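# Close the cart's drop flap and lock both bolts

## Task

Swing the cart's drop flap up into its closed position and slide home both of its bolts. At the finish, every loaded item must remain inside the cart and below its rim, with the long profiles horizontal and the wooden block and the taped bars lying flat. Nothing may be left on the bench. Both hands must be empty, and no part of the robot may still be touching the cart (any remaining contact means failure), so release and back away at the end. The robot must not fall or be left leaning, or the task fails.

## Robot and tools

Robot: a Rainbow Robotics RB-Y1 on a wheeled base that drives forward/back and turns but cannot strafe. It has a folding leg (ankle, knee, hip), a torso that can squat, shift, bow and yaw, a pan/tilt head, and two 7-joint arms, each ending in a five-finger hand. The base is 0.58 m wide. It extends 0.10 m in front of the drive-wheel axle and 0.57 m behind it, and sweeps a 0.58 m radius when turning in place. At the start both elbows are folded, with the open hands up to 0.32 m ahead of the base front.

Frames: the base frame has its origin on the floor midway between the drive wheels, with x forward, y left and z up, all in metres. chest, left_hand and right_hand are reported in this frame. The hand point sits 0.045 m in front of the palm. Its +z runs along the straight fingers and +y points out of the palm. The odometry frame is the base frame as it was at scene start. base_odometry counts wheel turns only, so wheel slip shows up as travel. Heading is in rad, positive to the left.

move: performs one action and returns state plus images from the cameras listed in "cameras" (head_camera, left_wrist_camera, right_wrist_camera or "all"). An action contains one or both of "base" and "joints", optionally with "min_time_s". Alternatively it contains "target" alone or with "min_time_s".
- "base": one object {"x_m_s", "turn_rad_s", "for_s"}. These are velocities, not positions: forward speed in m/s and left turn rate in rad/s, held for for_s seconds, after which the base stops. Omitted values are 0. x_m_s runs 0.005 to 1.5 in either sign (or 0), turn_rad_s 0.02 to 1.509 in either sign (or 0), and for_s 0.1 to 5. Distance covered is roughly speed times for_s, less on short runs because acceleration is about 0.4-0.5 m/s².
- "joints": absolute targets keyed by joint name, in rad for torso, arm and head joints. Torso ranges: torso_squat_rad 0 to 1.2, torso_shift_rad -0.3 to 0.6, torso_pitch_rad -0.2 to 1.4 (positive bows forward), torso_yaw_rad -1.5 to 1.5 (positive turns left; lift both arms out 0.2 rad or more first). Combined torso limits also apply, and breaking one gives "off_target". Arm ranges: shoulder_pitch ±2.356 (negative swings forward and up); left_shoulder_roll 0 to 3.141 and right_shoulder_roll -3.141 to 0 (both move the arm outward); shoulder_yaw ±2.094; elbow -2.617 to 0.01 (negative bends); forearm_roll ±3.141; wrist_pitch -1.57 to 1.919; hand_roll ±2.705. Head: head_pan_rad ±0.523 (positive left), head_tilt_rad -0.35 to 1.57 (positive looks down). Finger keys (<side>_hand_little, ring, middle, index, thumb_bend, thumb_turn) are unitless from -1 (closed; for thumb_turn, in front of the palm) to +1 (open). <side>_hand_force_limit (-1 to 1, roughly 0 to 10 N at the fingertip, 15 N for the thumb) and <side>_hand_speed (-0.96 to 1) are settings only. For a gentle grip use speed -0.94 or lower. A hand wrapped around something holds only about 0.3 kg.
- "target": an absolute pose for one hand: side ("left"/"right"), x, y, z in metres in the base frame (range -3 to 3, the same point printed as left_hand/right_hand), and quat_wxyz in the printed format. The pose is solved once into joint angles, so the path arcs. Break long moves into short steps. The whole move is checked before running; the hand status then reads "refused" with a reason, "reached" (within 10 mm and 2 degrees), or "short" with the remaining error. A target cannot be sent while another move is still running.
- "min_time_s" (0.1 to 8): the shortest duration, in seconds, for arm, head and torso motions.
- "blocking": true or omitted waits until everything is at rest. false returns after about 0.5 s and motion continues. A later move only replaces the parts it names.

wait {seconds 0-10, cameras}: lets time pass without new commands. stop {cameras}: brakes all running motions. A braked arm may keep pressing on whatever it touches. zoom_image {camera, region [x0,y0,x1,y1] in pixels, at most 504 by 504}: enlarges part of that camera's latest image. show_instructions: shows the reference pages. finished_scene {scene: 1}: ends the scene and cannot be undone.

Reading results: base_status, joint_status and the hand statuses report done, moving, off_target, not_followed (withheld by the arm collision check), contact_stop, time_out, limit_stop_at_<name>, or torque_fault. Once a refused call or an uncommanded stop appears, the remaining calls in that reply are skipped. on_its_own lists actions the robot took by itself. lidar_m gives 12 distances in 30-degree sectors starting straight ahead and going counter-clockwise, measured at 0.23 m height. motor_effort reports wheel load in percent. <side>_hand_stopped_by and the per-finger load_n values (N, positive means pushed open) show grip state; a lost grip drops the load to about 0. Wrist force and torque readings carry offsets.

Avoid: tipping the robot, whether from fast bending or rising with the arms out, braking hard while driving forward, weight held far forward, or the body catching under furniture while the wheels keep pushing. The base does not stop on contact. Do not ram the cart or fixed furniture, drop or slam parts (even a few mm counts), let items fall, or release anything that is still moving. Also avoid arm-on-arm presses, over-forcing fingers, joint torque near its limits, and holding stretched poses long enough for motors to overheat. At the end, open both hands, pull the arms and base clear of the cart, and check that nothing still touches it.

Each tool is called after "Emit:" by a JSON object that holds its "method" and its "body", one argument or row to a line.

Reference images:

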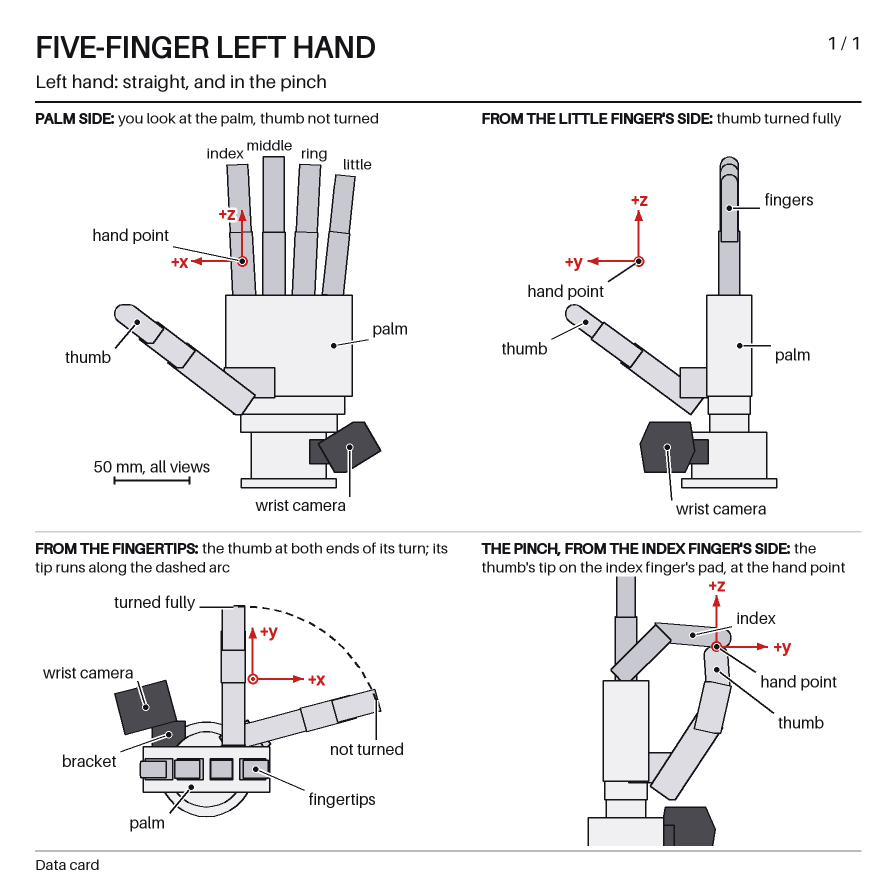

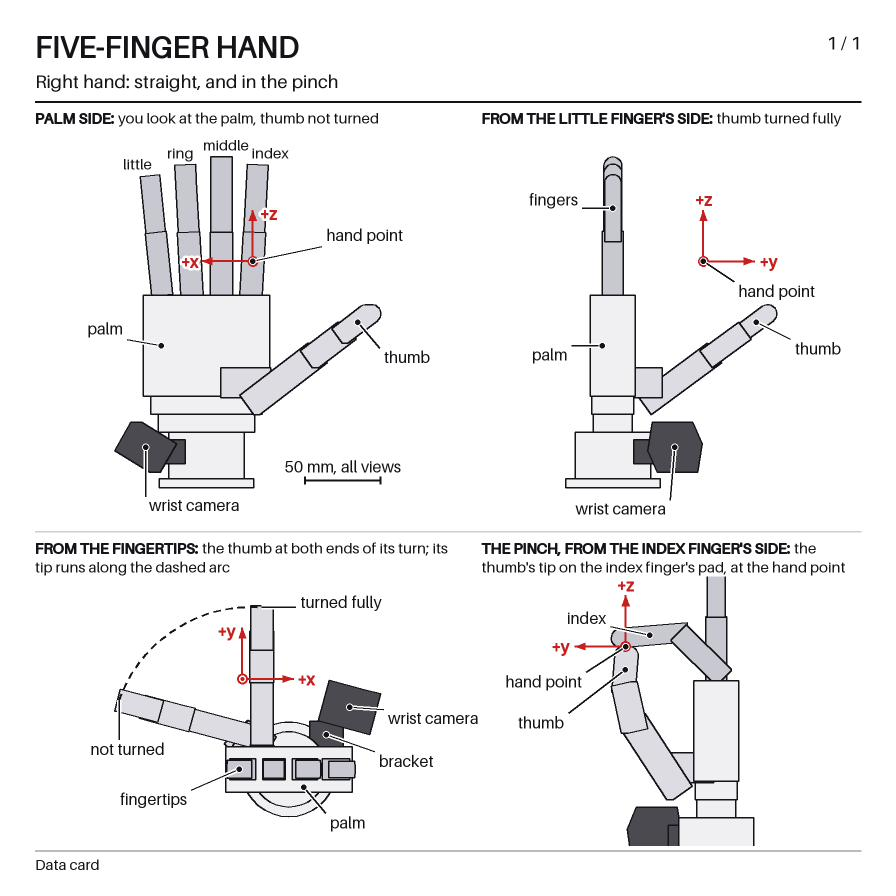

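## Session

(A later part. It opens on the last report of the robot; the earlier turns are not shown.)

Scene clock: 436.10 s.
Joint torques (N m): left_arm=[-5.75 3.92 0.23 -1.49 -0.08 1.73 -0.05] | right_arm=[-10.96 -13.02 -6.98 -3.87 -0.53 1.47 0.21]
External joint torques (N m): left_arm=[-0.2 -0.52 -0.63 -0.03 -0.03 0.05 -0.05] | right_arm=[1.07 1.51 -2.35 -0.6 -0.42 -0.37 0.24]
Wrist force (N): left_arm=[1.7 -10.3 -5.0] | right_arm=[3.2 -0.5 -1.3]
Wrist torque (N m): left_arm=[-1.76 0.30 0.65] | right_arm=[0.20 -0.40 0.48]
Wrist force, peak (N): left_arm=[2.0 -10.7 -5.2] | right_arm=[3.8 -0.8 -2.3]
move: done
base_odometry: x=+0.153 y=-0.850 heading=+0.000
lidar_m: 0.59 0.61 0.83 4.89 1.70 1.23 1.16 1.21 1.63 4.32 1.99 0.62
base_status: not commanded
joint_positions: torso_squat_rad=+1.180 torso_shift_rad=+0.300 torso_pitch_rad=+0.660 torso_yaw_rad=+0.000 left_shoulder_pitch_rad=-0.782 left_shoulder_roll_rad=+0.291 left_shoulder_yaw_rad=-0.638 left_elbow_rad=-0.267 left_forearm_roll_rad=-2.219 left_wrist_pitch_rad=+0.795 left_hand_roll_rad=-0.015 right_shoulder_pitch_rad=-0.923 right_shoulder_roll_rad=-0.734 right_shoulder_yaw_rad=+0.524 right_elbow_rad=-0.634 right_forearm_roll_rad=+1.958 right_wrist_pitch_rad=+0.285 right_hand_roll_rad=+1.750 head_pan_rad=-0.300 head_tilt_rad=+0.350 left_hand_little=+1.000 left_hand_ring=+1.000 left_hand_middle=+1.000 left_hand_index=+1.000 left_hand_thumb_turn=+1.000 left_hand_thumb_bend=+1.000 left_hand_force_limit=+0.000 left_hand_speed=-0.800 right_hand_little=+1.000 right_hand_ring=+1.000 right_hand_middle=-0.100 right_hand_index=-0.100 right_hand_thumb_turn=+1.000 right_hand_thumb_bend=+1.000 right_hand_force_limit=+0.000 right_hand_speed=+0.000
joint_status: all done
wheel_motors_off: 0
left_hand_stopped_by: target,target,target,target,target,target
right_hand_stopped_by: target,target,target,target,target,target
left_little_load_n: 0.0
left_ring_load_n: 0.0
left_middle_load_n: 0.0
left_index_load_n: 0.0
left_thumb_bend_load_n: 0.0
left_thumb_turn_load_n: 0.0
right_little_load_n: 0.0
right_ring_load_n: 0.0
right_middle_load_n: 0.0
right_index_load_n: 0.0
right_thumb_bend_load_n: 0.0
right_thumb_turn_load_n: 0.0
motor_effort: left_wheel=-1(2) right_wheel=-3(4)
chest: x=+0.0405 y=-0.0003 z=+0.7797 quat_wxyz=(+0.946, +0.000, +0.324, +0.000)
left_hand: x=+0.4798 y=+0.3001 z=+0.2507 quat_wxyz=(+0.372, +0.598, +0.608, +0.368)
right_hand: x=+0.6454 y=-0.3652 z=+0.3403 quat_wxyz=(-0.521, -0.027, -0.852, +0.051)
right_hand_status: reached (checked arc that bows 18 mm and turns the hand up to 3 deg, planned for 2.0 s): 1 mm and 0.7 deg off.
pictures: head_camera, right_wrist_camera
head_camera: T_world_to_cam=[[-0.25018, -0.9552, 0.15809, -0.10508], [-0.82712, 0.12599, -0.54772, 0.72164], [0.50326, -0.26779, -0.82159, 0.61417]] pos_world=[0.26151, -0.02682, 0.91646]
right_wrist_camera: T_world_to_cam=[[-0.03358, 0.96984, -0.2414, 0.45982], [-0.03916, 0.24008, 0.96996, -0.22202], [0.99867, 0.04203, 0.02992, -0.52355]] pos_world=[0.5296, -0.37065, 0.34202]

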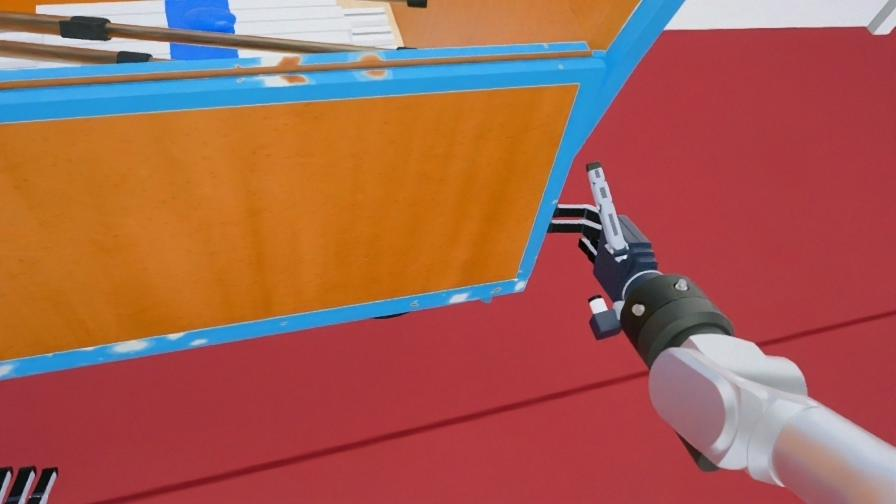

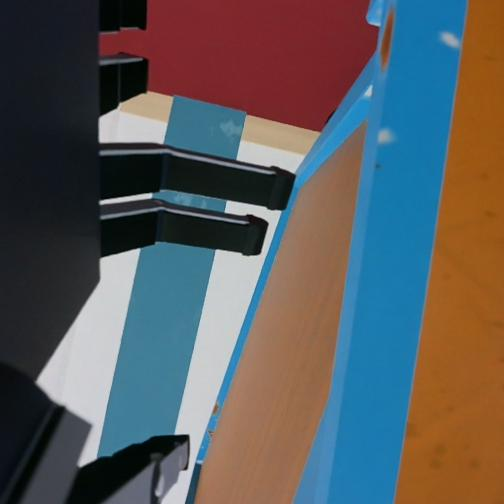

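Emit:
{"method": "move", "body": {
  "target": {"side": "right", "x": 0.648, "y": -0.337, "z": 0.34, "quat_wxyz": [0.5174, 0.0300, 0.8532, -0.0560]},
  "min_time_s": 2,
  "cameras": ["right_wrist_camera", "head_camera"]
}}

Emit:
{"method": "zoom_image", "body": {
  "camera": "right_wrist_camera",
  "region": [200, 100, 504, 404]
}}

Scene clock: 442.43 s.
Joint torques (N m): left_arm=[-5.76 3.57 0.38 -1.54 -0.07 1.77 -0.13] | right_arm=[-10.32 -11.41 -6.48 -5.99 -0.42 1.18 0.12]
External joint torques (N m): left_arm=[-0.22 -0.87 -0.48 -0.08 -0.01 0.09 -0.13] | right_arm=[1.65 1.7 -1.88 -0.8 -0.4 -0.52 0.15]
Wrist force (N): left_arm=[2.0 -10.4 -5.1] | right_arm=[3.8 -0.8 -2.1]
Wrist torque (N m): left_arm=[-1.78 0.26 0.67] | right_arm=[0.21 -0.50 0.47]
Wrist force, peak (N): left_arm=[2.1 -10.7 -5.1] | right_arm=[4.0 -0.6 -2.6]
move: done
base_odometry: x=+0.153 y=-0.850 heading=+0.000
lidar_m: 0.58 0.61 0.82 4.88 1.69 1.22 1.17 1.21 1.64 4.31 1.99 0.61
base_status: not commanded
joint_positions: torso_squat_rad=+1.180 torso_shift_rad=+0.300 torso_pitch_rad=+0.660 torso_yaw_rad=+0.000 left_shoulder_pitch_rad=-0.782 left_shoulder_roll_rad=+0.291 left_shoulder_yaw_rad=-0.638 left_elbow_rad=-0.267 left_forearm_roll_rad=-2.219 left_wrist_pitch_rad=+0.795 left_hand_roll_rad=-0.015 right_shoulder_pitch_rad=-0.873 right_shoulder_roll_rad=-0.652 right_shoulder_yaw_rad=+0.330 right_elbow_rad=-0.737 right_forearm_roll_rad=+1.869 right_wrist_pitch_rad=+0.218 right_hand_roll_rad=+2.045 head_pan_rad=-0.300 head_tilt_rad=+0.350 left_hand_little=+1.000 left_hand_ring=+1.000 left_hand_middle=+1.000 left_hand_index=+1.000 left_hand_thumb_turn=+1.000 left_hand_thumb_bend=+1.000 left_hand_force_limit=+0.000 left_hand_speed=-0.800 right_hand_little=+1.000 right_hand_ring=+1.000 right_hand_middle=-0.100 right_hand_index=-0.100 right_hand_thumb_turn=+1.000 right_hand_thumb_bend=+1.000 right_hand_force_limit=+0.000 right_hand_speed=+0.000
joint_status: all done
wheel_motors_off: 0
left_hand_stopped_by: target,target,target,target,target,target
right_hand_stopped_by: target,target,target,target,target,target
left_little_load_n: 0.0
left_ring_load_n: 0.5
left_middle_load_n: 0.0
left_index_load_n: 0.0
left_thumb_bend_load_n: 0.0
left_thumb_turn_load_n: 0.5
right_little_load_n: 0.0
right_ring_load_n: 0.0
right_middle_load_n: 0.0
right_index_load_n: 0.5
right_thumb_bend_load_n: 0.0
right_thumb_turn_load_n: 0.0
motor_effort: left_wheel=-1(2) right_wheel=-2(4)
chest: x=+0.0405 y=-0.0003 z=+0.7797 quat_wxyz=(+0.946, +0.000, +0.324, +0.000)
left_hand: x=+0.4798 y=+0.3001 z=+0.2507 quat_wxyz=(+0.372, +0.598, +0.608, +0.368)
right_hand: x=+0.6483 y=-0.3373 z=+0.3402 quat_wxyz=(-0.522, -0.027, -0.851, +0.051)
right_hand_status: reached (checked arc that bows 6 mm and turns the hand up to 1 deg, planned for 2.0 s): 0 mm and 0.9 deg off.
pictures: head_camera, right_wrist_camera
head_camera: T_world_to_cam=[[-0.25018, -0.9552, 0.15809, -0.10508], [-0.82712, 0.12599, -0.54772, 0.72164], [0.50326, -0.26779, -0.82159, 0.61417]] pos_world=[0.26151, -0.02682, 0.91646]
right_wrist_camera: T_world_to_cam=[[-0.03408, 0.96998, -0.24077, 0.43294], [-0.04223, 0.2393, 0.97003, -0.22675], [0.99853, 0.04323, 0.03281, -0.52809]] pos_world=[0.53249, -0.34285, 0.34152]

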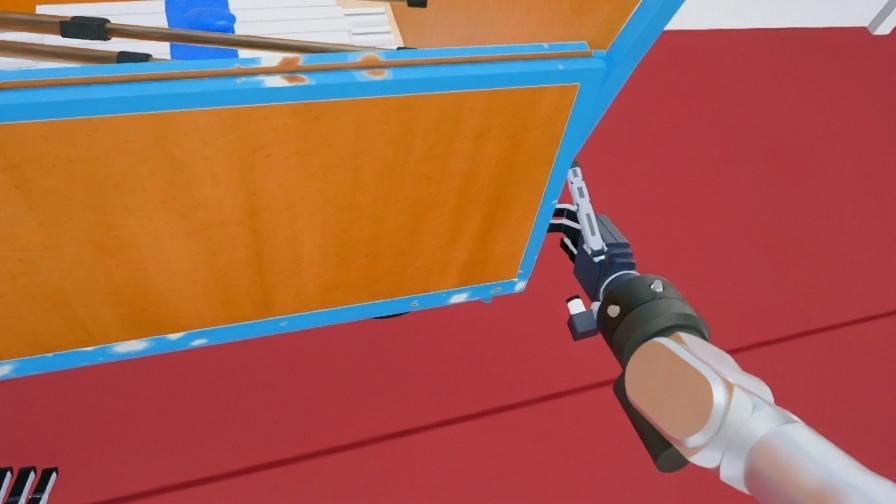

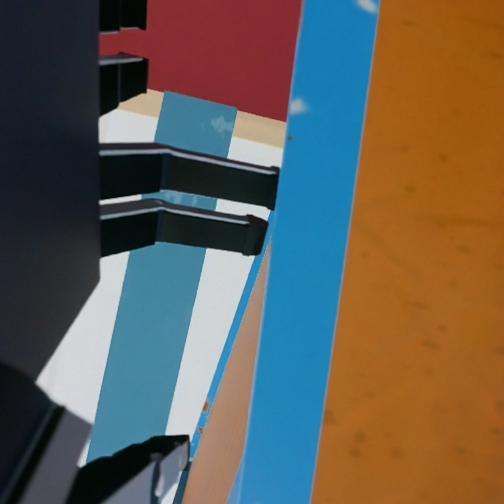

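Scaled by 1.658 from the camera's image (finer frame: 720x720).

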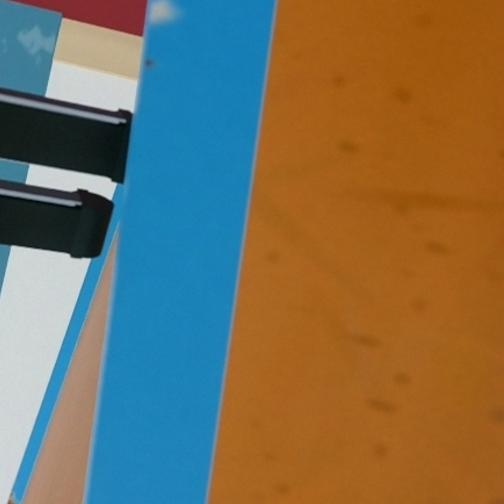

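Emit:
{"method": "move", "body": {
  "target": {"side": "right", "x": 0.648, "y": -0.312, "z": 0.34, "quat_wxyz": [0.5174, 0.0300, 0.8532, -0.0560]},
  "min_time_s": 2,
  "cameras": ["right_wrist_camera", "head_camera"]
}}

Emit:
{"method": "zoom_image", "body": {
  "camera": "right_wrist_camera",
  "region": [100, 100, 404, 404]
}}

Scene clock: 449.20 s.
Joint torques (N m): left_arm=[-5.67 3.74 0.41 -1.55 -0.1 1.83 -0.07] | right_arm=[-9.68 -7.33 0.41 -7.94 0.39 -0.22 0.41]
External joint torques (N m): left_arm=[-0.12 -0.7 -0.44 -0.09 -0.05 0.15 -0.06] | right_arm=[2.12 4.01 4.3 -0.87 0.38 -1.55 0.43]
Wrist force (N): left_arm=[1.6 -10.3 -4.9] | right_arm=[1.8 -3.7 0.0]
Wrist torque (N m): left_arm=[-1.78 0.30 0.66] | right_arm=[0.30 -0.53 0.41]
Wrist force, peak (N): left_arm=[2.1 -10.7 -5.3] | right_arm=[-1.6 -15.8 -3.2]
move: done
base_odometry: x=+0.153 y=-0.850 heading=+0.000
lidar_m: 0.58 0.60 0.83 4.89 1.69 1.23 1.17 1.20 1.63 4.32 1.99 0.62
base_status: not commanded
joint_positions: torso_squat_rad=+1.180 torso_shift_rad=+0.300 torso_pitch_rad=+0.660 torso_yaw_rad=+0.000 left_shoulder_pitch_rad=-0.782 left_shoulder_roll_rad=+0.291 left_shoulder_yaw_rad=-0.638 left_elbow_rad=-0.267 left_forearm_roll_rad=-2.219 left_wrist_pitch_rad=+0.795 left_hand_roll_rad=-0.015 right_shoulder_pitch_rad=-0.829 right_shoulder_roll_rad=-0.530 right_shoulder_yaw_rad=+0.099 right_elbow_rad=-0.829 right_forearm_roll_rad=+1.776 right_wrist_pitch_rad=+0.140 right_hand_roll_rad=+2.390 head_pan_rad=-0.300 head_tilt_rad=+0.350 left_hand_little=+1.000 left_hand_ring=+1.000 left_hand_middle=+1.000 left_hand_index=+1.000 left_hand_thumb_turn=+1.000 left_hand_thumb_bend=+1.000 left_hand_force_limit=+0.000 left_hand_speed=-0.800 right_hand_little=+1.000 right_hand_ring=+1.000 right_hand_middle=-0.099 right_hand_index=-0.100 right_hand_thumb_turn=+1.000 right_hand_thumb_bend=+1.000 right_hand_force_limit=+0.000 right_hand_speed=+0.000
joint_status: all done
wheel_motors_off: 0
left_hand_stopped_by: target,target,target,target,target,target
right_hand_stopped_by: target,target,target,target,target,target
left_little_load_n: 0.0
left_ring_load_n: 0.0
left_middle_load_n: 0.0
left_index_load_n: 0.0
left_thumb_bend_load_n: 0.0
left_thumb_turn_load_n: 0.0
right_little_load_n: 0.0
right_ring_load_n: 0.0
right_middle_load_n: 5.0
right_index_load_n: 0.0
right_thumb_bend_load_n: 0.0
right_thumb_turn_load_n: 0.0
motor_effort: left_wheel=-1(2) right_wheel=-3(4)
chest: x=+0.0405 y=-0.0003 z=+0.7797 quat_wxyz=(+0.946, +0.000, +0.324, +0.000)
left_hand: x=+0.4798 y=+0.2999 z=+0.2507 quat_wxyz=(+0.372, +0.598, +0.607, +0.368)
right_hand: x=+0.6484 y=-0.3133 z=+0.3406 quat_wxyz=(-0.522, -0.029, -0.851, +0.053)
right_hand_status: reached (checked arc that bows 5 mm and turns the hand up to 1 deg, planned for 2.0 s): 1 mm and 0.8 deg off.
pictures: head_camera, right_wrist_camera
head_camera: T_world_to_cam=[[-0.25031, -0.95517, 0.15812, -0.10516], [-0.82709, 0.12608, -0.54774, 0.72167], [0.50325, -0.26788, -0.82157, 0.61412]] pos_world=[0.26151, -0.02692, 0.91646]
right_wrist_camera: T_world_to_cam=[[-0.02897, 0.96963, -0.24284, 0.40702], [-0.04212, 0.24154, 0.96948, -0.23208], [0.99869, 0.03831, 0.03384, -0.53136]] pos_world=[0.53268, -0.31824, 0.34182]

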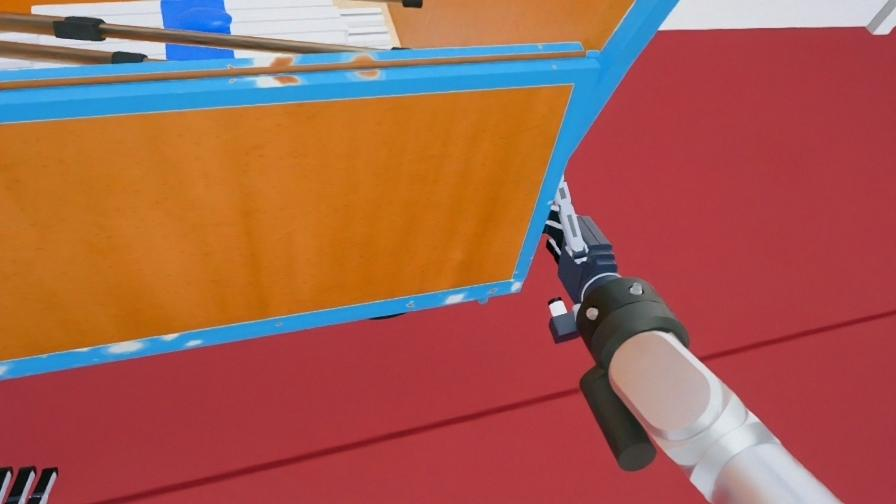

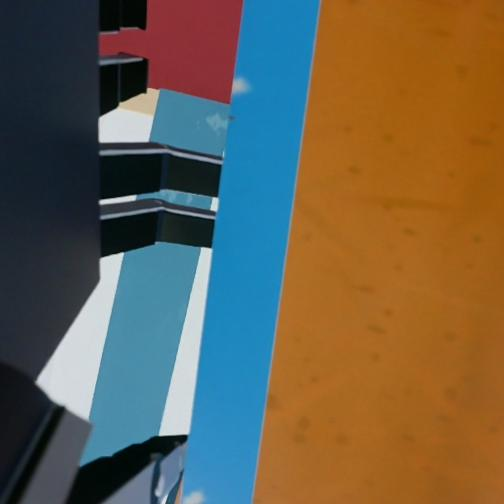

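Scaled by 1.658 from the camera's image (finer frame: 720x720).

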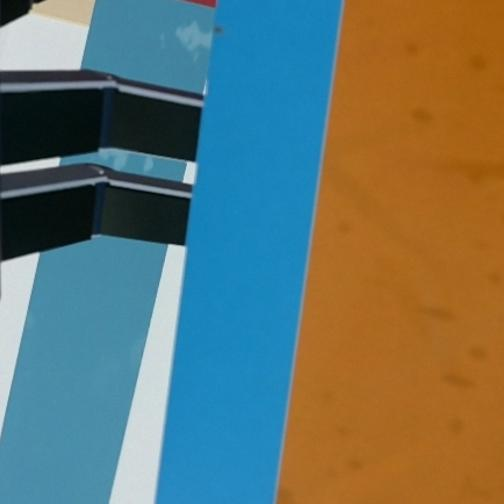

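Emit:
{"method": "move", "body": {
  "target": {"side": "right", "x": 0.64, "y": -0.321, "z": 0.335, "quat_wxyz": [0.5174, 0.0300, 0.8532, -0.0560]},
  "min_time_s": 1.5
}}

Emit:
{"method": "move", "body": {
  "target": {"side": "right", "x": 0.59, "y": -0.321, "z": 0.335, "quat_wxyz": [0.5174, 0.0300, 0.8532, -0.0560]},
  "min_time_s": 2.5,
  "cameras": ["right_wrist_camera", "head_camera"]
}}

Scene clock: 457.50 s.
Joint torques (N m): left_arm=[-5.75 3.67 0.21 -1.66 -0.08 1.65 -0.08] | right_arm=[-9.56 -11.33 -4.52 -7.61 -0.44 0.94 -0.37]
External joint torques (N m): left_arm=[-0.21 -0.77 -0.65 -0.2 -0.02 -0.03 -0.07] | right_arm=[1.78 0.18 -0.52 -0.67 -0.44 -0.41 -0.34]
Wrist force (N): left_arm=[1.9 -10.7 -5.2] | right_arm=[3.6 -0.8 -2.1]
Wrist torque (N m): left_arm=[-1.80 0.25 0.69] | right_arm=[0.16 -0.46 0.25]
Wrist force, peak (N): left_arm=[2.1 -10.7 -5.2] | right_arm=[1.8 -4.7 0.8]
move: done
base_odometry: x=+0.153 y=-0.850 heading=+0.000
lidar_m: 0.58 0.60 0.82 4.89 1.70 1.23 1.16 1.21 1.62 4.31 1.98 0.62
base_status: not commanded
joint_positions: torso_squat_rad=+1.180 torso_shift_rad=+0.300 torso_pitch_rad=+0.660 torso_yaw_rad=+0.000 left_shoulder_pitch_rad=-0.782 left_shoulder_roll_rad=+0.291 left_shoulder_yaw_rad=-0.638 left_elbow_rad=-0.267 left_forearm_roll_rad=-2.219 left_wrist_pitch_rad=+0.795 left_hand_roll_rad=-0.015 right_shoulder_pitch_rad=-0.808 right_shoulder_roll_rad=-0.538 right_shoulder_yaw_rad=+0.099 right_elbow_rad=-0.837 right_forearm_roll_rad=+1.775 right_wrist_pitch_rad=+0.139 right_hand_roll_rad=+2.384 head_pan_rad=-0.300 head_tilt_rad=+0.350 left_hand_little=+1.000 left_hand_ring=+1.000 left_hand_middle=+1.000 left_hand_index=+1.000 left_hand_thumb_turn=+1.000 left_hand_thumb_bend=+1.000 left_hand_force_limit=+0.000 left_hand_speed=-0.800 right_hand_little=+1.000 right_hand_ring=+1.000 right_hand_middle=-0.100 right_hand_index=-0.100 right_hand_thumb_turn=+1.000 right_hand_thumb_bend=+1.000 right_hand_force_limit=+0.000 right_hand_speed=+0.000
joint_status: all done
wheel_motors_off: 0
left_hand_stopped_by: target,target,target,target,target,target
right_hand_stopped_by: target,target,target,target,target,target
left_little_load_n: 0.0
left_ring_load_n: 0.0
left_middle_load_n: 0.0
left_index_load_n: 0.0
left_thumb_bend_load_n: 0.0
left_thumb_turn_load_n: 0.0
right_little_load_n: 0.0
right_ring_load_n: 0.0
right_middle_load_n: 0.0
right_index_load_n: 0.0
right_thumb_bend_load_n: 0.0
right_thumb_turn_load_n: 0.0
motor_effort: left_wheel=-1(2) right_wheel=-2(4)
chest: x=+0.0405 y=-0.0003 z=+0.7797 quat_wxyz=(+0.946, +0.000, +0.324, +0.000)
left_hand: x=+0.4798 y=+0.3000 z=+0.2507 quat_wxyz=(+0.372, +0.598, +0.607, +0.368)
right_hand: x=+0.6406 y=-0.3207 z=+0.3350 quat_wxyz=(-0.518, -0.030, -0.853, +0.056)
right_hand_status: reached (checked arc that bows 1 mm and turns the hand up to 1 deg, planned for 1.5 s): 1 mm and 0.0 deg off.
pictures: none

Scene clock: 460.33 s.
Joint torques (N m): left_arm=[-5.57 3.91 0.41 -1.44 -0.07 1.69 -0.09] | right_arm=[-0.7 -7.62 -4.67 -5.31 -0.15 -0.04 0.42]
External joint torques (N m): left_arm=[-0.02 -0.53 -0.45 0.02 -0.01 0.01 -0.09] | right_arm=[7.1 2.83 -0.3 2.17 -0.17 -1.21 0.45]
Wrist force (N): left_arm=[2.1 -10.4 -5.2] | right_arm=[-1.6 0.3 6.1]
Wrist torque (N m): left_arm=[-1.76 0.23 0.68] | right_arm=[0.13 -0.76 0.39]
Wrist force, peak (N): left_arm=[2.2 -10.6 -5.2] | right_arm=[2.0 -3.3 7.5]
move: done
base_odometry: x=+0.153 y=-0.850 heading=+0.000
lidar_m: 0.53 0.55 0.75 4.89 1.70 1.23 1.17 1.20 1.64 4.32 1.98 0.57
base_status: not commanded
joint_positions: torso_squat_rad=+1.180 torso_shift_rad=+0.300 torso_pitch_rad=+0.660 torso_yaw_rad=+0.000 left_shoulder_pitch_rad=-0.782 left_shoulder_roll_rad=+0.291 left_shoulder_yaw_rad=-0.638 left_elbow_rad=-0.267 left_forearm_roll_rad=-2.219 left_wrist_pitch_rad=+0.795 left_hand_roll_rad=-0.015 right_shoulder_pitch_rad=-0.598 right_shoulder_roll_rad=-0.502 right_shoulder_yaw_rad=+0.019 right_elbow_rad=-1.080 right_forearm_roll_rad=+1.709 right_wrist_pitch_rad=+0.127 right_hand_roll_rad=+2.515 head_pan_rad=-0.300 head_tilt_rad=+0.350 left_hand_little=+1.000 left_hand_ring=+1.000 left_hand_middle=+1.000 left_hand_index=+1.000 left_hand_thumb_turn=+1.000 left_hand_thumb_bend=+1.000 left_hand_force_limit=+0.000 left_hand_speed=-0.800 right_hand_little=+1.000 right_hand_ring=+1.000 right_hand_middle=-0.099 right_hand_index=-0.100 right_hand_thumb_turn=+1.000 right_hand_thumb_bend=+1.000 right_hand_force_limit=+0.000 right_hand_speed=+0.000
joint_status: all done
wheel_motors_off: 0
left_hand_stopped_by: target,target,target,target,target,target
right_hand_stopped_by: target,target,target,target,target,target
left_little_load_n: 0.0
left_ring_load_n: 0.0
left_middle_load_n: 0.0
left_index_load_n: 0.0
left_thumb_bend_load_n: 0.0
left_thumb_turn_load_n: 0.0
right_little_load_n: 0.0
right_ring_load_n: 0.0
right_middle_load_n: 9.0
right_index_load_n: 0.0
right_thumb_bend_load_n: 0.0
right_thumb_turn_load_n: 0.0
motor_effort: left_wheel=-1(2) right_wheel=-3(4)
chest: x=+0.0405 y=-0.0003 z=+0.7797 quat_wxyz=(+0.946, +0.000, +0.324, +0.000)
left_hand: x=+0.4798 y=+0.3001 z=+0.2507 quat_wxyz=(+0.372, +0.598, +0.608, +0.368)
right_hand: x=+0.5912 y=-0.3209 z=+0.3362 quat_wxyz=(-0.525, -0.028, -0.849, +0.052)
right_hand_status: reached (checked arc that bows 5 mm and turns the hand up to 1 deg, planned for 2.5 s): 2 mm and 1.1 deg off.
pictures: head_camera, right_wrist_camera
head_camera: T_world_to_cam=[[-0.25017, -0.95521, 0.15807, -0.10506], [-0.82708, 0.12596, -0.54778, 0.72169], [0.50334, -0.26778, -0.82155, 0.61411]] pos_world=[0.26151, -0.02682, 0.91646]
right_wrist_camera: T_world_to_cam=[[-0.03089, 0.96974, -0.24218, 0.4126], [-0.04822, 0.24057, 0.96943, -0.22502], [0.99836, 0.04162, 0.03933, -0.47424]] pos_world=[0.47535, -0.32625, 0.33672]

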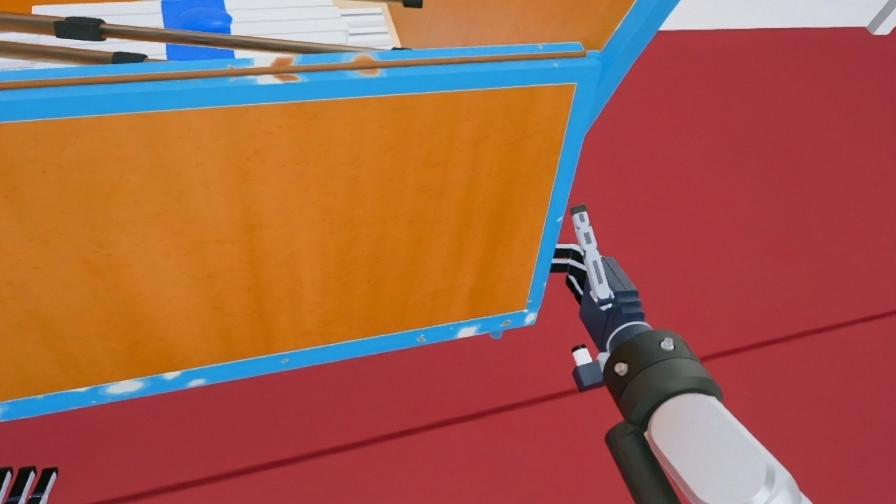

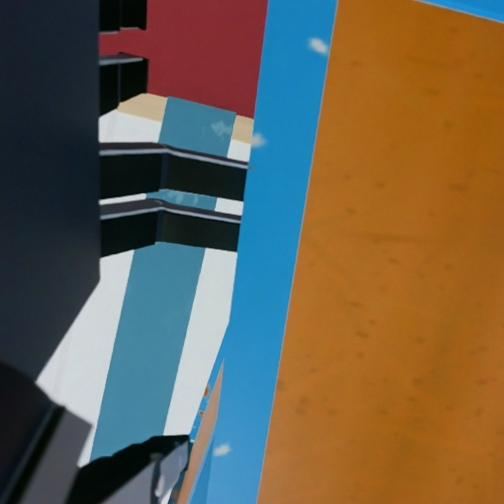

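Emit:
{"method": "move", "body": {
  "target": {"side": "right", "x": 0.552, "y": -0.321, "z": 0.347, "quat_wxyz": [0.5174, 0.0300, 0.8532, -0.0560]},
  "min_time_s": 2.5,
  "cameras": ["right_wrist_camera"]
}}

Emit:
{"method": "move", "body": {
  "target": {"side": "left", "x": 0.54, "y": 0.28, "z": 0.215, "quat_wxyz": [0.4056, 0.5792, 0.5792, 0.4056]},
  "min_time_s": 2,
  "cameras": ["head_camera", "left_wrist_camera"]
}}

Scene clock: 482.07 s.
Joint torques (N m): left_arm=[-5.63 3.76 0.46 -1.55 -0.09 1.78 -0.03] | right_arm=[-3.33 -6.34 -4.14 -9.31 -0.13 0.66 0.02]
External joint torques (N m): left_arm=[-0.08 -0.68 -0.4 -0.09 -0.03 0.09 -0.03] | right_arm=[1.95 1.33 -1.4 -0.33 0.24 -0.25 0.05]
Wrist force (N): left_arm=[1.9 -10.6 -4.9] | right_arm=[3.3 -1.2 -2.2]
Wrist torque (N m): left_arm=[-1.81 0.27 0.68] | right_arm=[0.14 -0.42 0.44]
Wrist force, peak (N): left_arm=[2.0 -10.7 -5.3] | right_arm=[-4.1 -20.2 12.0]
move: done
base_odometry: x=+0.153 y=-0.850 heading=+0.000
lidar_m: 0.58 0.62 0.84 4.88 1.70 1.23 1.16 1.21 1.63 4.31 1.99 0.62
base_status: not commanded
joint_positions: torso_squat_rad=+1.180 torso_shift_rad=+0.300 torso_pitch_rad=+0.660 torso_yaw_rad=+0.000 left_shoulder_pitch_rad=-0.782 left_shoulder_roll_rad=+0.291 left_shoulder_yaw_rad=-0.638 left_elbow_rad=-0.267 left_forearm_roll_rad=-2.219 left_wrist_pitch_rad=+0.795 left_hand_roll_rad=-0.015 right_shoulder_pitch_rad=-0.469 right_shoulder_roll_rad=-0.252 right_shoulder_yaw_rad=-0.342 right_elbow_rad=-1.303 right_forearm_roll_rad=+1.878 right_wrist_pitch_rad=-0.122 right_hand_roll_rad=+2.689 head_pan_rad=-0.300 head_tilt_rad=+0.350 left_hand_little=+1.000 left_hand_ring=+1.000 left_hand_middle=+1.000 left_hand_index=+1.000 left_hand_thumb_turn=+1.000 left_hand_thumb_bend=+1.000 left_hand_force_limit=+0.000 left_hand_speed=-0.800 right_hand_little=+1.000 right_hand_ring=+1.000 right_hand_middle=-0.100 right_hand_index=-0.100 right_hand_thumb_turn=+1.000 right_hand_thumb_bend=+1.000 right_hand_force_limit=+0.000 right_hand_speed=+0.000
joint_status: all done
wheel_motors_off: 0
left_hand_stopped_by: target,target,target,target,target,target
right_hand_stopped_by: target,target,target,target,target,target
left_little_load_n: 0.0
left_ring_load_n: 0.0
left_middle_load_n: 0.0
left_index_load_n: 0.0
left_thumb_bend_load_n: 0.0
left_thumb_turn_load_n: 0.0
right_little_load_n: 0.0
right_ring_load_n: 0.0
right_middle_load_n: 0.0
right_index_load_n: 0.0
right_thumb_bend_load_n: -0.5
right_thumb_turn_load_n: 0.0
motor_effort: left_wheel=-1(2) right_wheel=-2(4)
chest: x=+0.0405 y=-0.0003 z=+0.7797 quat_wxyz=(+0.946, +0.000, +0.324, +0.000)
left_hand: x=+0.4798 y=+0.3001 z=+0.2507 quat_wxyz=(+0.372, +0.598, +0.608, +0.368)
right_hand: x=+0.5518 y=-0.3211 z=+0.3464 quat_wxyz=(-0.523, -0.029, -0.850, +0.053)
right_hand_status: reached (checked arc that bows 22 mm and turns the hand up to 2 deg, planned for 2.5 s): 1 mm and 0.9 deg off.
right_wrist_camera: T_world_to_cam=[[-0.02854, 0.96945, -0.2436, 0.41313], [-0.04411, 0.24225, 0.96921, -0.23841], [0.99862, 0.03841, 0.03585, -0.43529]] pos_world=[0.43597, -0.32604, 0.34732]

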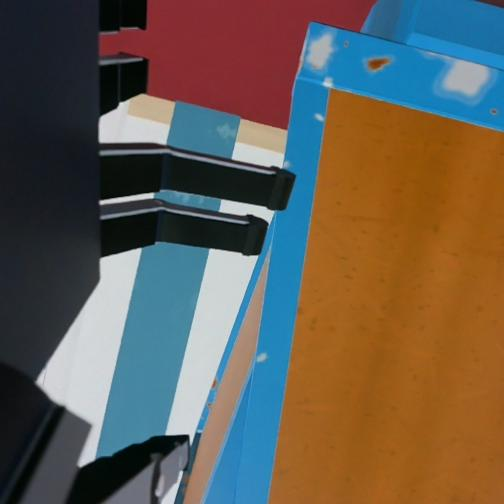

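Scene clock: 484.40 s.
Joint torques (N m): left_arm=[-9.49 5.68 2.16 -2.31 0.29 1.33 -0.19] | right_arm=[-3.42 -7.13 -4.81 -9.53 -0.19 0.52 -0.04]
External joint torques (N m): left_arm=[-0.45 0.89 1.18 0 0.38 -0.1 -0.18] | right_arm=[1.86 0.54 -2.07 -0.54 0.18 -0.38 -0.01]
Wrist force (N): left_arm=[2.3 -9.7 -3.9] | right_arm=[3.7 -0.9 -2.2]
Wrist torque (N m): left_arm=[-1.77 0.25 0.67] | right_arm=[0.16 -0.43 0.46]
Wrist force, peak (N): left_arm=[2.2 -10.5 -5.1] | right_arm=[3.8 -1.4 -2.6]
move: short
base_odometry: x=+0.153 y=-0.850 heading=+0.000
lidar_m: 0.59 0.61 0.82 4.89 1.69 1.23 1.17 1.21 1.64 4.31 1.99 0.62
base_status: not commanded
joint_positions: torso_squat_rad=+1.180 torso_shift_rad=+0.300 torso_pitch_rad=+0.660 torso_yaw_rad=+0.000 left_shoulder_pitch_rad=-0.943 left_shoulder_roll_rad=+0.302 left_shoulder_yaw_rad=-0.603 left_elbow_rad=-0.267 left_forearm_roll_rad=-2.161 left_wrist_pitch_rad=+0.416 left_hand_roll_rad=-0.062 right_shoulder_pitch_rad=-0.469 right_shoulder_roll_rad=-0.252 right_shoulder_yaw_rad=-0.342 right_elbow_rad=-1.303 right_forearm_roll_rad=+1.878 right_wrist_pitch_rad=-0.122 right_hand_roll_rad=+2.689 head_pan_rad=-0.300 head_tilt_rad=+0.350 left_hand_little=+1.000 left_hand_ring=+1.000 left_hand_middle=+1.000 left_hand_index=+1.000 left_hand_thumb_turn=+1.000 left_hand_thumb_bend=+1.000 left_hand_force_limit=+0.000 left_hand_speed=-0.800 right_hand_little=+1.000 right_hand_ring=+1.000 right_hand_middle=-0.100 right_hand_index=-0.100 right_hand_thumb_turn=+1.000 right_hand_thumb_bend=+1.000 right_hand_force_limit=+0.000 right_hand_speed=+0.000
joint_status: all done
wheel_motors_off: 0
left_hand_stopped_by: target,target,target,target,target,target
right_hand_stopped_by: target,target,target,target,target,target
left_little_load_n: 0.0
left_ring_load_n: 0.0
left_middle_load_n: 0.0
left_index_load_n: 0.0
left_thumb_bend_load_n: 0.0
left_thumb_turn_load_n: 0.0
right_little_load_n: 0.0
right_ring_load_n: 0.0
right_middle_load_n: 0.0
right_index_load_n: 0.0
right_thumb_bend_load_n: 0.0
right_thumb_turn_load_n: 0.0
motor_effort: left_wheel=-2(2) right_wheel=-3(4)
chest: x=+0.0405 y=-0.0003 z=+0.7797 quat_wxyz=(+0.946, +0.000, +0.324, +0.000)
left_hand: x=+0.5394 y=+0.2797 z=+0.2158 quat_wxyz=(+0.311, +0.630, +0.649, +0.292)
left_hand_status: short (checked arc that bows 8 mm and turns the hand up to 13 deg, as near as the solve gets, planned for 2.0 s): 1 mm and 19.7 deg off. The place is met; only the turn is off.
right_hand: x=+0.5518 y=-0.3211 z=+0.3464 quat_wxyz=(-0.523, -0.029, -0.850, +0.053)
head_camera: T_world_to_cam=[[-0.25018, -0.9552, 0.15809, -0.10508], [-0.82712, 0.12599, -0.54772, 0.72164], [0.50326, -0.26779, -0.82159, 0.61417]] pos_world=[0.26151, -0.02682, 0.91646]
left_wrist_camera: T_world_to_cam=[[-0.59423, 0.23443, -0.76937, 0.42501], [-0.22373, 0.87065, 0.43809, -0.20792], [0.77255, 0.43245, -0.46492, -0.31924]] pos_world=[0.45266, 0.21945, 0.26966]

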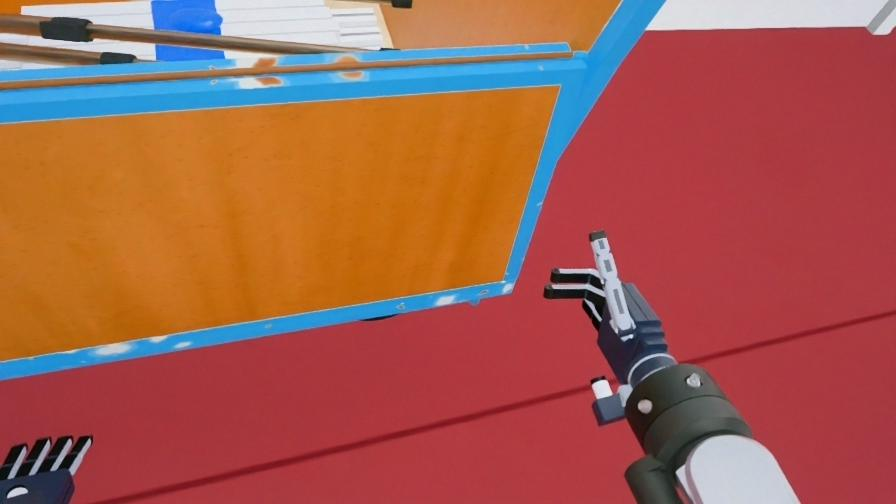

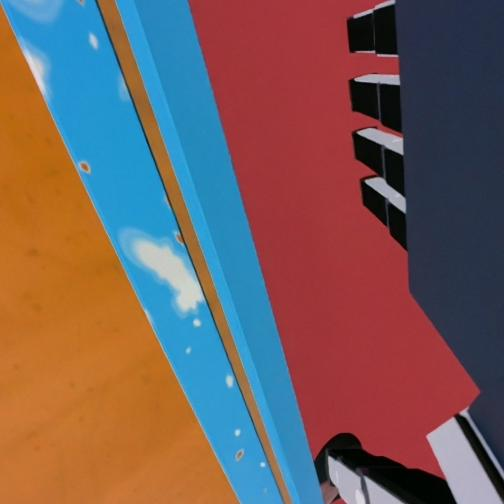

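Emit:
{"method": "move", "body": {
  "target": {"side": "right", "x": 0.47, "y": -0.42, "z": 0.40, "quat_wxyz": [0.5174, 0.0300, 0.8532, -0.0560]},
  "min_time_s": 2
}}

Scene clock: 502.37 s.
Joint torques (N m): left_arm=[-9.52 5.8 2.13 -2.35 0.17 1.43 -0.15] | right_arm=[2.38 -10.29 -8.12 -8.49 -0.93 0.54 -0.62]
External joint torques (N m): left_arm=[-0.48 1.01 1.14 -0.04 0.26 0 -0.15] | right_arm=[1.64 0.08 -2.22 -0.3 -0.29 -0.38 -0.59]
Wrist force (N): left_arm=[2.1 -9.8 -4.2] | right_arm=[3.2 -0.9 -1.8]
Wrist torque (N m): left_arm=[-1.77 0.28 0.68] | right_arm=[0.12 -0.39 0.20]
Wrist force, peak (N): left_arm=[2.2 -10.2 -4.1] | right_arm=[4.1 -0.8 -2.2]
move: done
base_odometry: x=+0.153 y=-0.850 heading=+0.000
lidar_m: 0.59 0.62 0.82 4.89 1.69 1.23 1.16 1.21 1.63 4.31 1.99 0.62
base_status: not commanded
joint_positions: torso_squat_rad=+1.180 torso_shift_rad=+0.300 torso_pitch_rad=+0.660 torso_yaw_rad=+0.000 left_shoulder_pitch_rad=-0.943 left_shoulder_roll_rad=+0.302 left_shoulder_yaw_rad=-0.603 left_elbow_rad=-0.267 left_forearm_roll_rad=-2.161 left_wrist_pitch_rad=+0.416 left_hand_roll_rad=-0.062 right_shoulder_pitch_rad=-0.156 right_shoulder_roll_rad=-0.394 right_shoulder_yaw_rad=-0.470 right_elbow_rad=-1.557 right_forearm_roll_rad=+1.666 right_wrist_pitch_rad=-0.291 right_hand_roll_rad=+2.674 head_pan_rad=-0.300 head_tilt_rad=+0.350 left_hand_little=+1.000 left_hand_ring=+1.000 left_hand_middle=+1.000 left_hand_index=+1.000 left_hand_thumb_turn=+1.000 left_hand_thumb_bend=+1.000 left_hand_force_limit=+0.000 left_hand_speed=-0.800 right_hand_little=+1.000 right_hand_ring=+1.000 right_hand_middle=-0.100 right_hand_index=-0.100 right_hand_thumb_turn=+1.000 right_hand_thumb_bend=+1.000 right_hand_force_limit=+0.000 right_hand_speed=+0.000
joint_status: all done
wheel_motors_off: 0
left_hand_stopped_by: target,target,target,target,target,target
right_hand_stopped_by: target,target,target,target,target,target
left_little_load_n: 0.0
left_ring_load_n: 0.0
left_middle_load_n: 0.0
left_index_load_n: 0.0
left_thumb_bend_load_n: 0.0
left_thumb_turn_load_n: 0.0
right_little_load_n: 0.0
right_ring_load_n: 0.0
right_middle_load_n: 0.0
right_index_load_n: 0.0
right_thumb_bend_load_n: 0.0
right_thumb_turn_load_n: 0.0
motor_effort: left_wheel=-1(2) right_wheel=-4(4)
chest: x=+0.0405 y=-0.0003 z=+0.7797 quat_wxyz=(+0.946, +0.000, +0.324, +0.000)
left_hand: x=+0.5394 y=+0.2797 z=+0.2158 quat_wxyz=(+0.311, +0.630, +0.649, +0.292)
right_hand: x=+0.4702 y=-0.4198 z=+0.4001 quat_wxyz=(-0.517, -0.030, -0.854, +0.056)
right_hand_status: reached (checked arc that bows 15 mm and turns the hand up to 2 deg, planned for 2.0 s): 0 mm and 0.1 deg off.
pictures: none

Emit:
{"method": "move", "body": {
  "joints": {"right_forearm_roll_rad": -1.476, "right_wrist_pitch_rad": 0.291, "right_hand_roll_rad": -0.468},
  "min_time_s": 4
}}

Emit:
{"method": "move", "body": {
  "target": {"side": "right", "x": 0.60, "y": -0.40, "z": 0.335, "quat_wxyz": [0.5174, 0.0300, 0.8532, -0.0560]},
  "min_time_s": 2,
  "cameras": ["right_wrist_camera", "head_camera"]
}}

Scene clock: 508.97 s.
Joint torques (N m): left_arm=[-9.47 5.7 2.19 -2.37 0.18 1.37 -0.18] | right_arm=[1.83 -10.61 -7.87 -8.53 -0.45 -1.3 -0.33]
External joint torques (N m): left_arm=[-0.43 0.91 1.21 -0.05 0.27 -0.06 -0.18] | right_arm=[0.87 0 -1.92 -0.43 -0.11 -0.32 -0.3]
Wrist force (N): left_arm=[2.2 -9.9 -4.0] | right_arm=[3.1 -0.5 -1.6]
Wrist torque (N m): left_arm=[-1.82 0.27 0.67] | right_arm=[0.17 -0.42 0.21]
Wrist force, peak (N): left_arm=[2.1 -10.3 -4.2] | right_arm=[-3.2 -7.0 -3.2]
move: done
base_odometry: x=+0.153 y=-0.850 heading=+0.000
lidar_m: 0.59 0.61 0.80 4.89 1.70 1.23 1.17 1.21 1.63 4.32 1.99 0.62
base_status: not commanded
joint_positions: torso_squat_rad=+1.180 torso_shift_rad=+0.300 torso_pitch_rad=+0.660 torso_yaw_rad=+0.000 left_shoulder_pitch_rad=-0.943 left_shoulder_roll_rad=+0.302 left_shoulder_yaw_rad=-0.603 left_elbow_rad=-0.267 left_forearm_roll_rad=-2.161 left_wrist_pitch_rad=+0.416 left_hand_roll_rad=-0.062 right_shoulder_pitch_rad=-0.156 right_shoulder_roll_rad=-0.394 right_shoulder_yaw_rad=-0.470 right_elbow_rad=-1.557 right_forearm_roll_rad=-1.476 right_wrist_pitch_rad=+0.291 right_hand_roll_rad=-0.468 head_pan_rad=-0.300 head_tilt_rad=+0.350 left_hand_little=+1.000 left_hand_ring=+1.000 left_hand_middle=+1.000 left_hand_index=+1.000 left_hand_thumb_turn=+1.000 left_hand_thumb_bend=+1.000 left_hand_force_limit=+0.000 left_hand_speed=-0.800 right_hand_little=+1.000 right_hand_ring=+1.000 right_hand_middle=-0.100 right_hand_index=-0.100 right_hand_thumb_turn=+1.000 right_hand_thumb_bend=+1.000 right_hand_force_limit=+0.000 right_hand_speed=+0.000
joint_status: all done
wheel_motors_off: 0
left_hand_stopped_by: target,target,target,target,target,target
right_hand_stopped_by: target,target,target,target,target,target
left_little_load_n: 0.0
left_ring_load_n: 0.0
left_middle_load_n: 0.0
left_index_load_n: 0.0
left_thumb_bend_load_n: 0.0
left_thumb_turn_load_n: 0.0
right_little_load_n: 0.0
right_ring_load_n: 0.0
right_middle_load_n: 0.0
right_index_load_n: 0.0
right_thumb_bend_load_n: -0.5
right_thumb_turn_load_n: 0.0
motor_effort: left_wheel=-1(2) right_wheel=-3(4)
chest: x=+0.0405 y=-0.0003 z=+0.7797 quat_wxyz=(+0.946, +0.000, +0.324, +0.000)
left_hand: x=+0.5394 y=+0.2797 z=+0.2158 quat_wxyz=(+0.311, +0.630, +0.649, +0.292)
right_hand: x=+0.4703 y=-0.4199 z=+0.4002 quat_wxyz=(+0.517, +0.031, +0.854, -0.056)
pictures: none

Scene clock: 511.30 s.
Joint torques (N m): left_arm=[-9.44 5.8 2.31 -2.48 0.15 1.21 -0.06] | right_arm=[-9.67 -12.28 -3.7 -8 -0.6 -0.04 -0.08]
External joint torques (N m): left_arm=[-0.4 1.02 1.32 -0.16 0.24 -0.22 -0.06] | right_arm=[-1 0.54 -1.51 0.3 -0.07 -0.18 -0.05]
Wrist force (N): left_arm=[2.2 -9.9 -4.1] | right_arm=[3.3 -0.6 -1.6]
Wrist torque (N m): left_arm=[-1.79 0.28 0.68] | right_arm=[0.16 -0.47 0.42]
Wrist force, peak (N): left_arm=[1.9 -10.3 -3.9] | right_arm=[4.0 -0.5 -2.2]
move: done
base_odometry: x=+0.153 y=-0.850 heading=+0.000
lidar_m: 0.59 0.61 0.81 4.89 1.70 1.23 1.16 1.20 1.64 4.31 1.99 0.62
base_status: not commanded
joint_positions: torso_squat_rad=+1.180 torso_shift_rad=+0.300 torso_pitch_rad=+0.660 torso_yaw_rad=+0.000 left_shoulder_pitch_rad=-0.943 left_shoulder_roll_rad=+0.302 left_shoulder_yaw_rad=-0.603 left_elbow_rad=-0.267 left_forearm_roll_rad=-2.161 left_wrist_pitch_rad=+0.416 left_hand_roll_rad=-0.062 right_shoulder_pitch_rad=-0.754 right_shoulder_roll_rad=-0.409 right_shoulder_yaw_rad=-0.562 right_elbow_rad=-0.829 right_forearm_roll_rad=-1.766 right_wrist_pitch_rad=+0.308 right_hand_roll_rad=+0.158 head_pan_rad=-0.300 head_tilt_rad=+0.350 left_hand_little=+1.000 left_hand_ring=+1.000 left_hand_middle=+1.000 left_hand_index=+1.000 left_hand_thumb_turn=+1.000 left_hand_thumb_bend=+1.000 left_hand_force_limit=+0.000 left_hand_speed=-0.800 right_hand_little=+1.000 right_hand_ring=+1.000 right_hand_middle=-0.100 right_hand_index=-0.100 right_hand_thumb_turn=+1.000 right_hand_thumb_bend=+1.000 right_hand_force_limit=+0.000 right_hand_speed=+0.000
joint_status: all done
wheel_motors_off: 0
left_hand_stopped_by: target,target,target,target,target,target
right_hand_stopped_by: target,target,target,target,target,target
left_little_load_n: 0.0
left_ring_load_n: 0.0
left_middle_load_n: 0.0
left_index_load_n: 0.0
left_thumb_bend_load_n: 0.0
left_thumb_turn_load_n: 0.0
right_little_load_n: 0.0
right_ring_load_n: 0.0
right_middle_load_n: 0.0
right_index_load_n: 0.0
right_thumb_bend_load_n: 0.0
right_thumb_turn_load_n: 0.0
motor_effort: left_wheel=-1(2) right_wheel=-2(4)
chest: x=+0.0405 y=-0.0003 z=+0.7797 quat_wxyz=(+0.946, +0.000, +0.324, +0.000)
left_hand: x=+0.5394 y=+0.2797 z=+0.2158 quat_wxyz=(+0.311, +0.630, +0.649, +0.292)
right_hand: x=+0.5999 y=-0.3993 z=+0.3354 quat_wxyz=(+0.511, +0.032, +0.857, -0.058)
right_hand_status: reached (checked arc that bows 29 mm and turns the hand up to 3 deg, planned for 2.0 s): 1 mm and 0.9 deg off.
pictures: head_camera, right_wrist_camera
head_camera: T_world_to_cam=[[-0.25018, -0.9552, 0.15809, -0.10508], [-0.82712, 0.12599, -0.54772, 0.72164], [0.50326, -0.26779, -0.82159, 0.61417]] pos_world=[0.26151, -0.02682, 0.91646]
right_wrist_camera: T_world_to_cam=[[-0.02436, 0.96888, -0.24632, 0.48586], [-0.0137, 0.24605, 0.96916, -0.22347], [0.99961, 0.02698, 0.00728, -0.47552]] pos_world=[0.48411, -0.40292, 0.33971]

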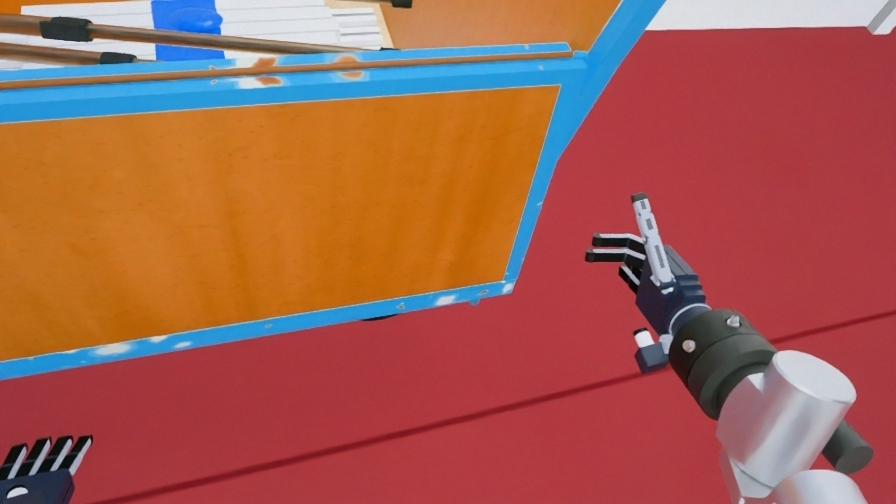

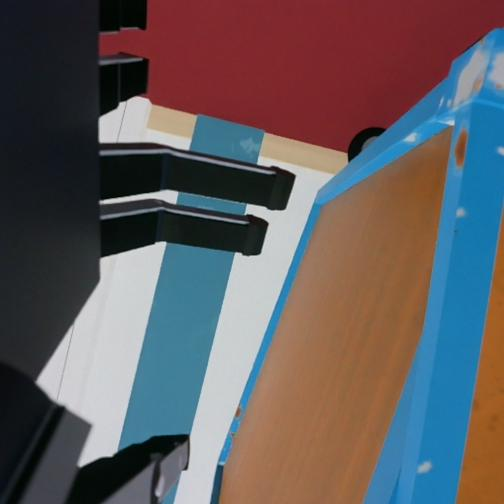

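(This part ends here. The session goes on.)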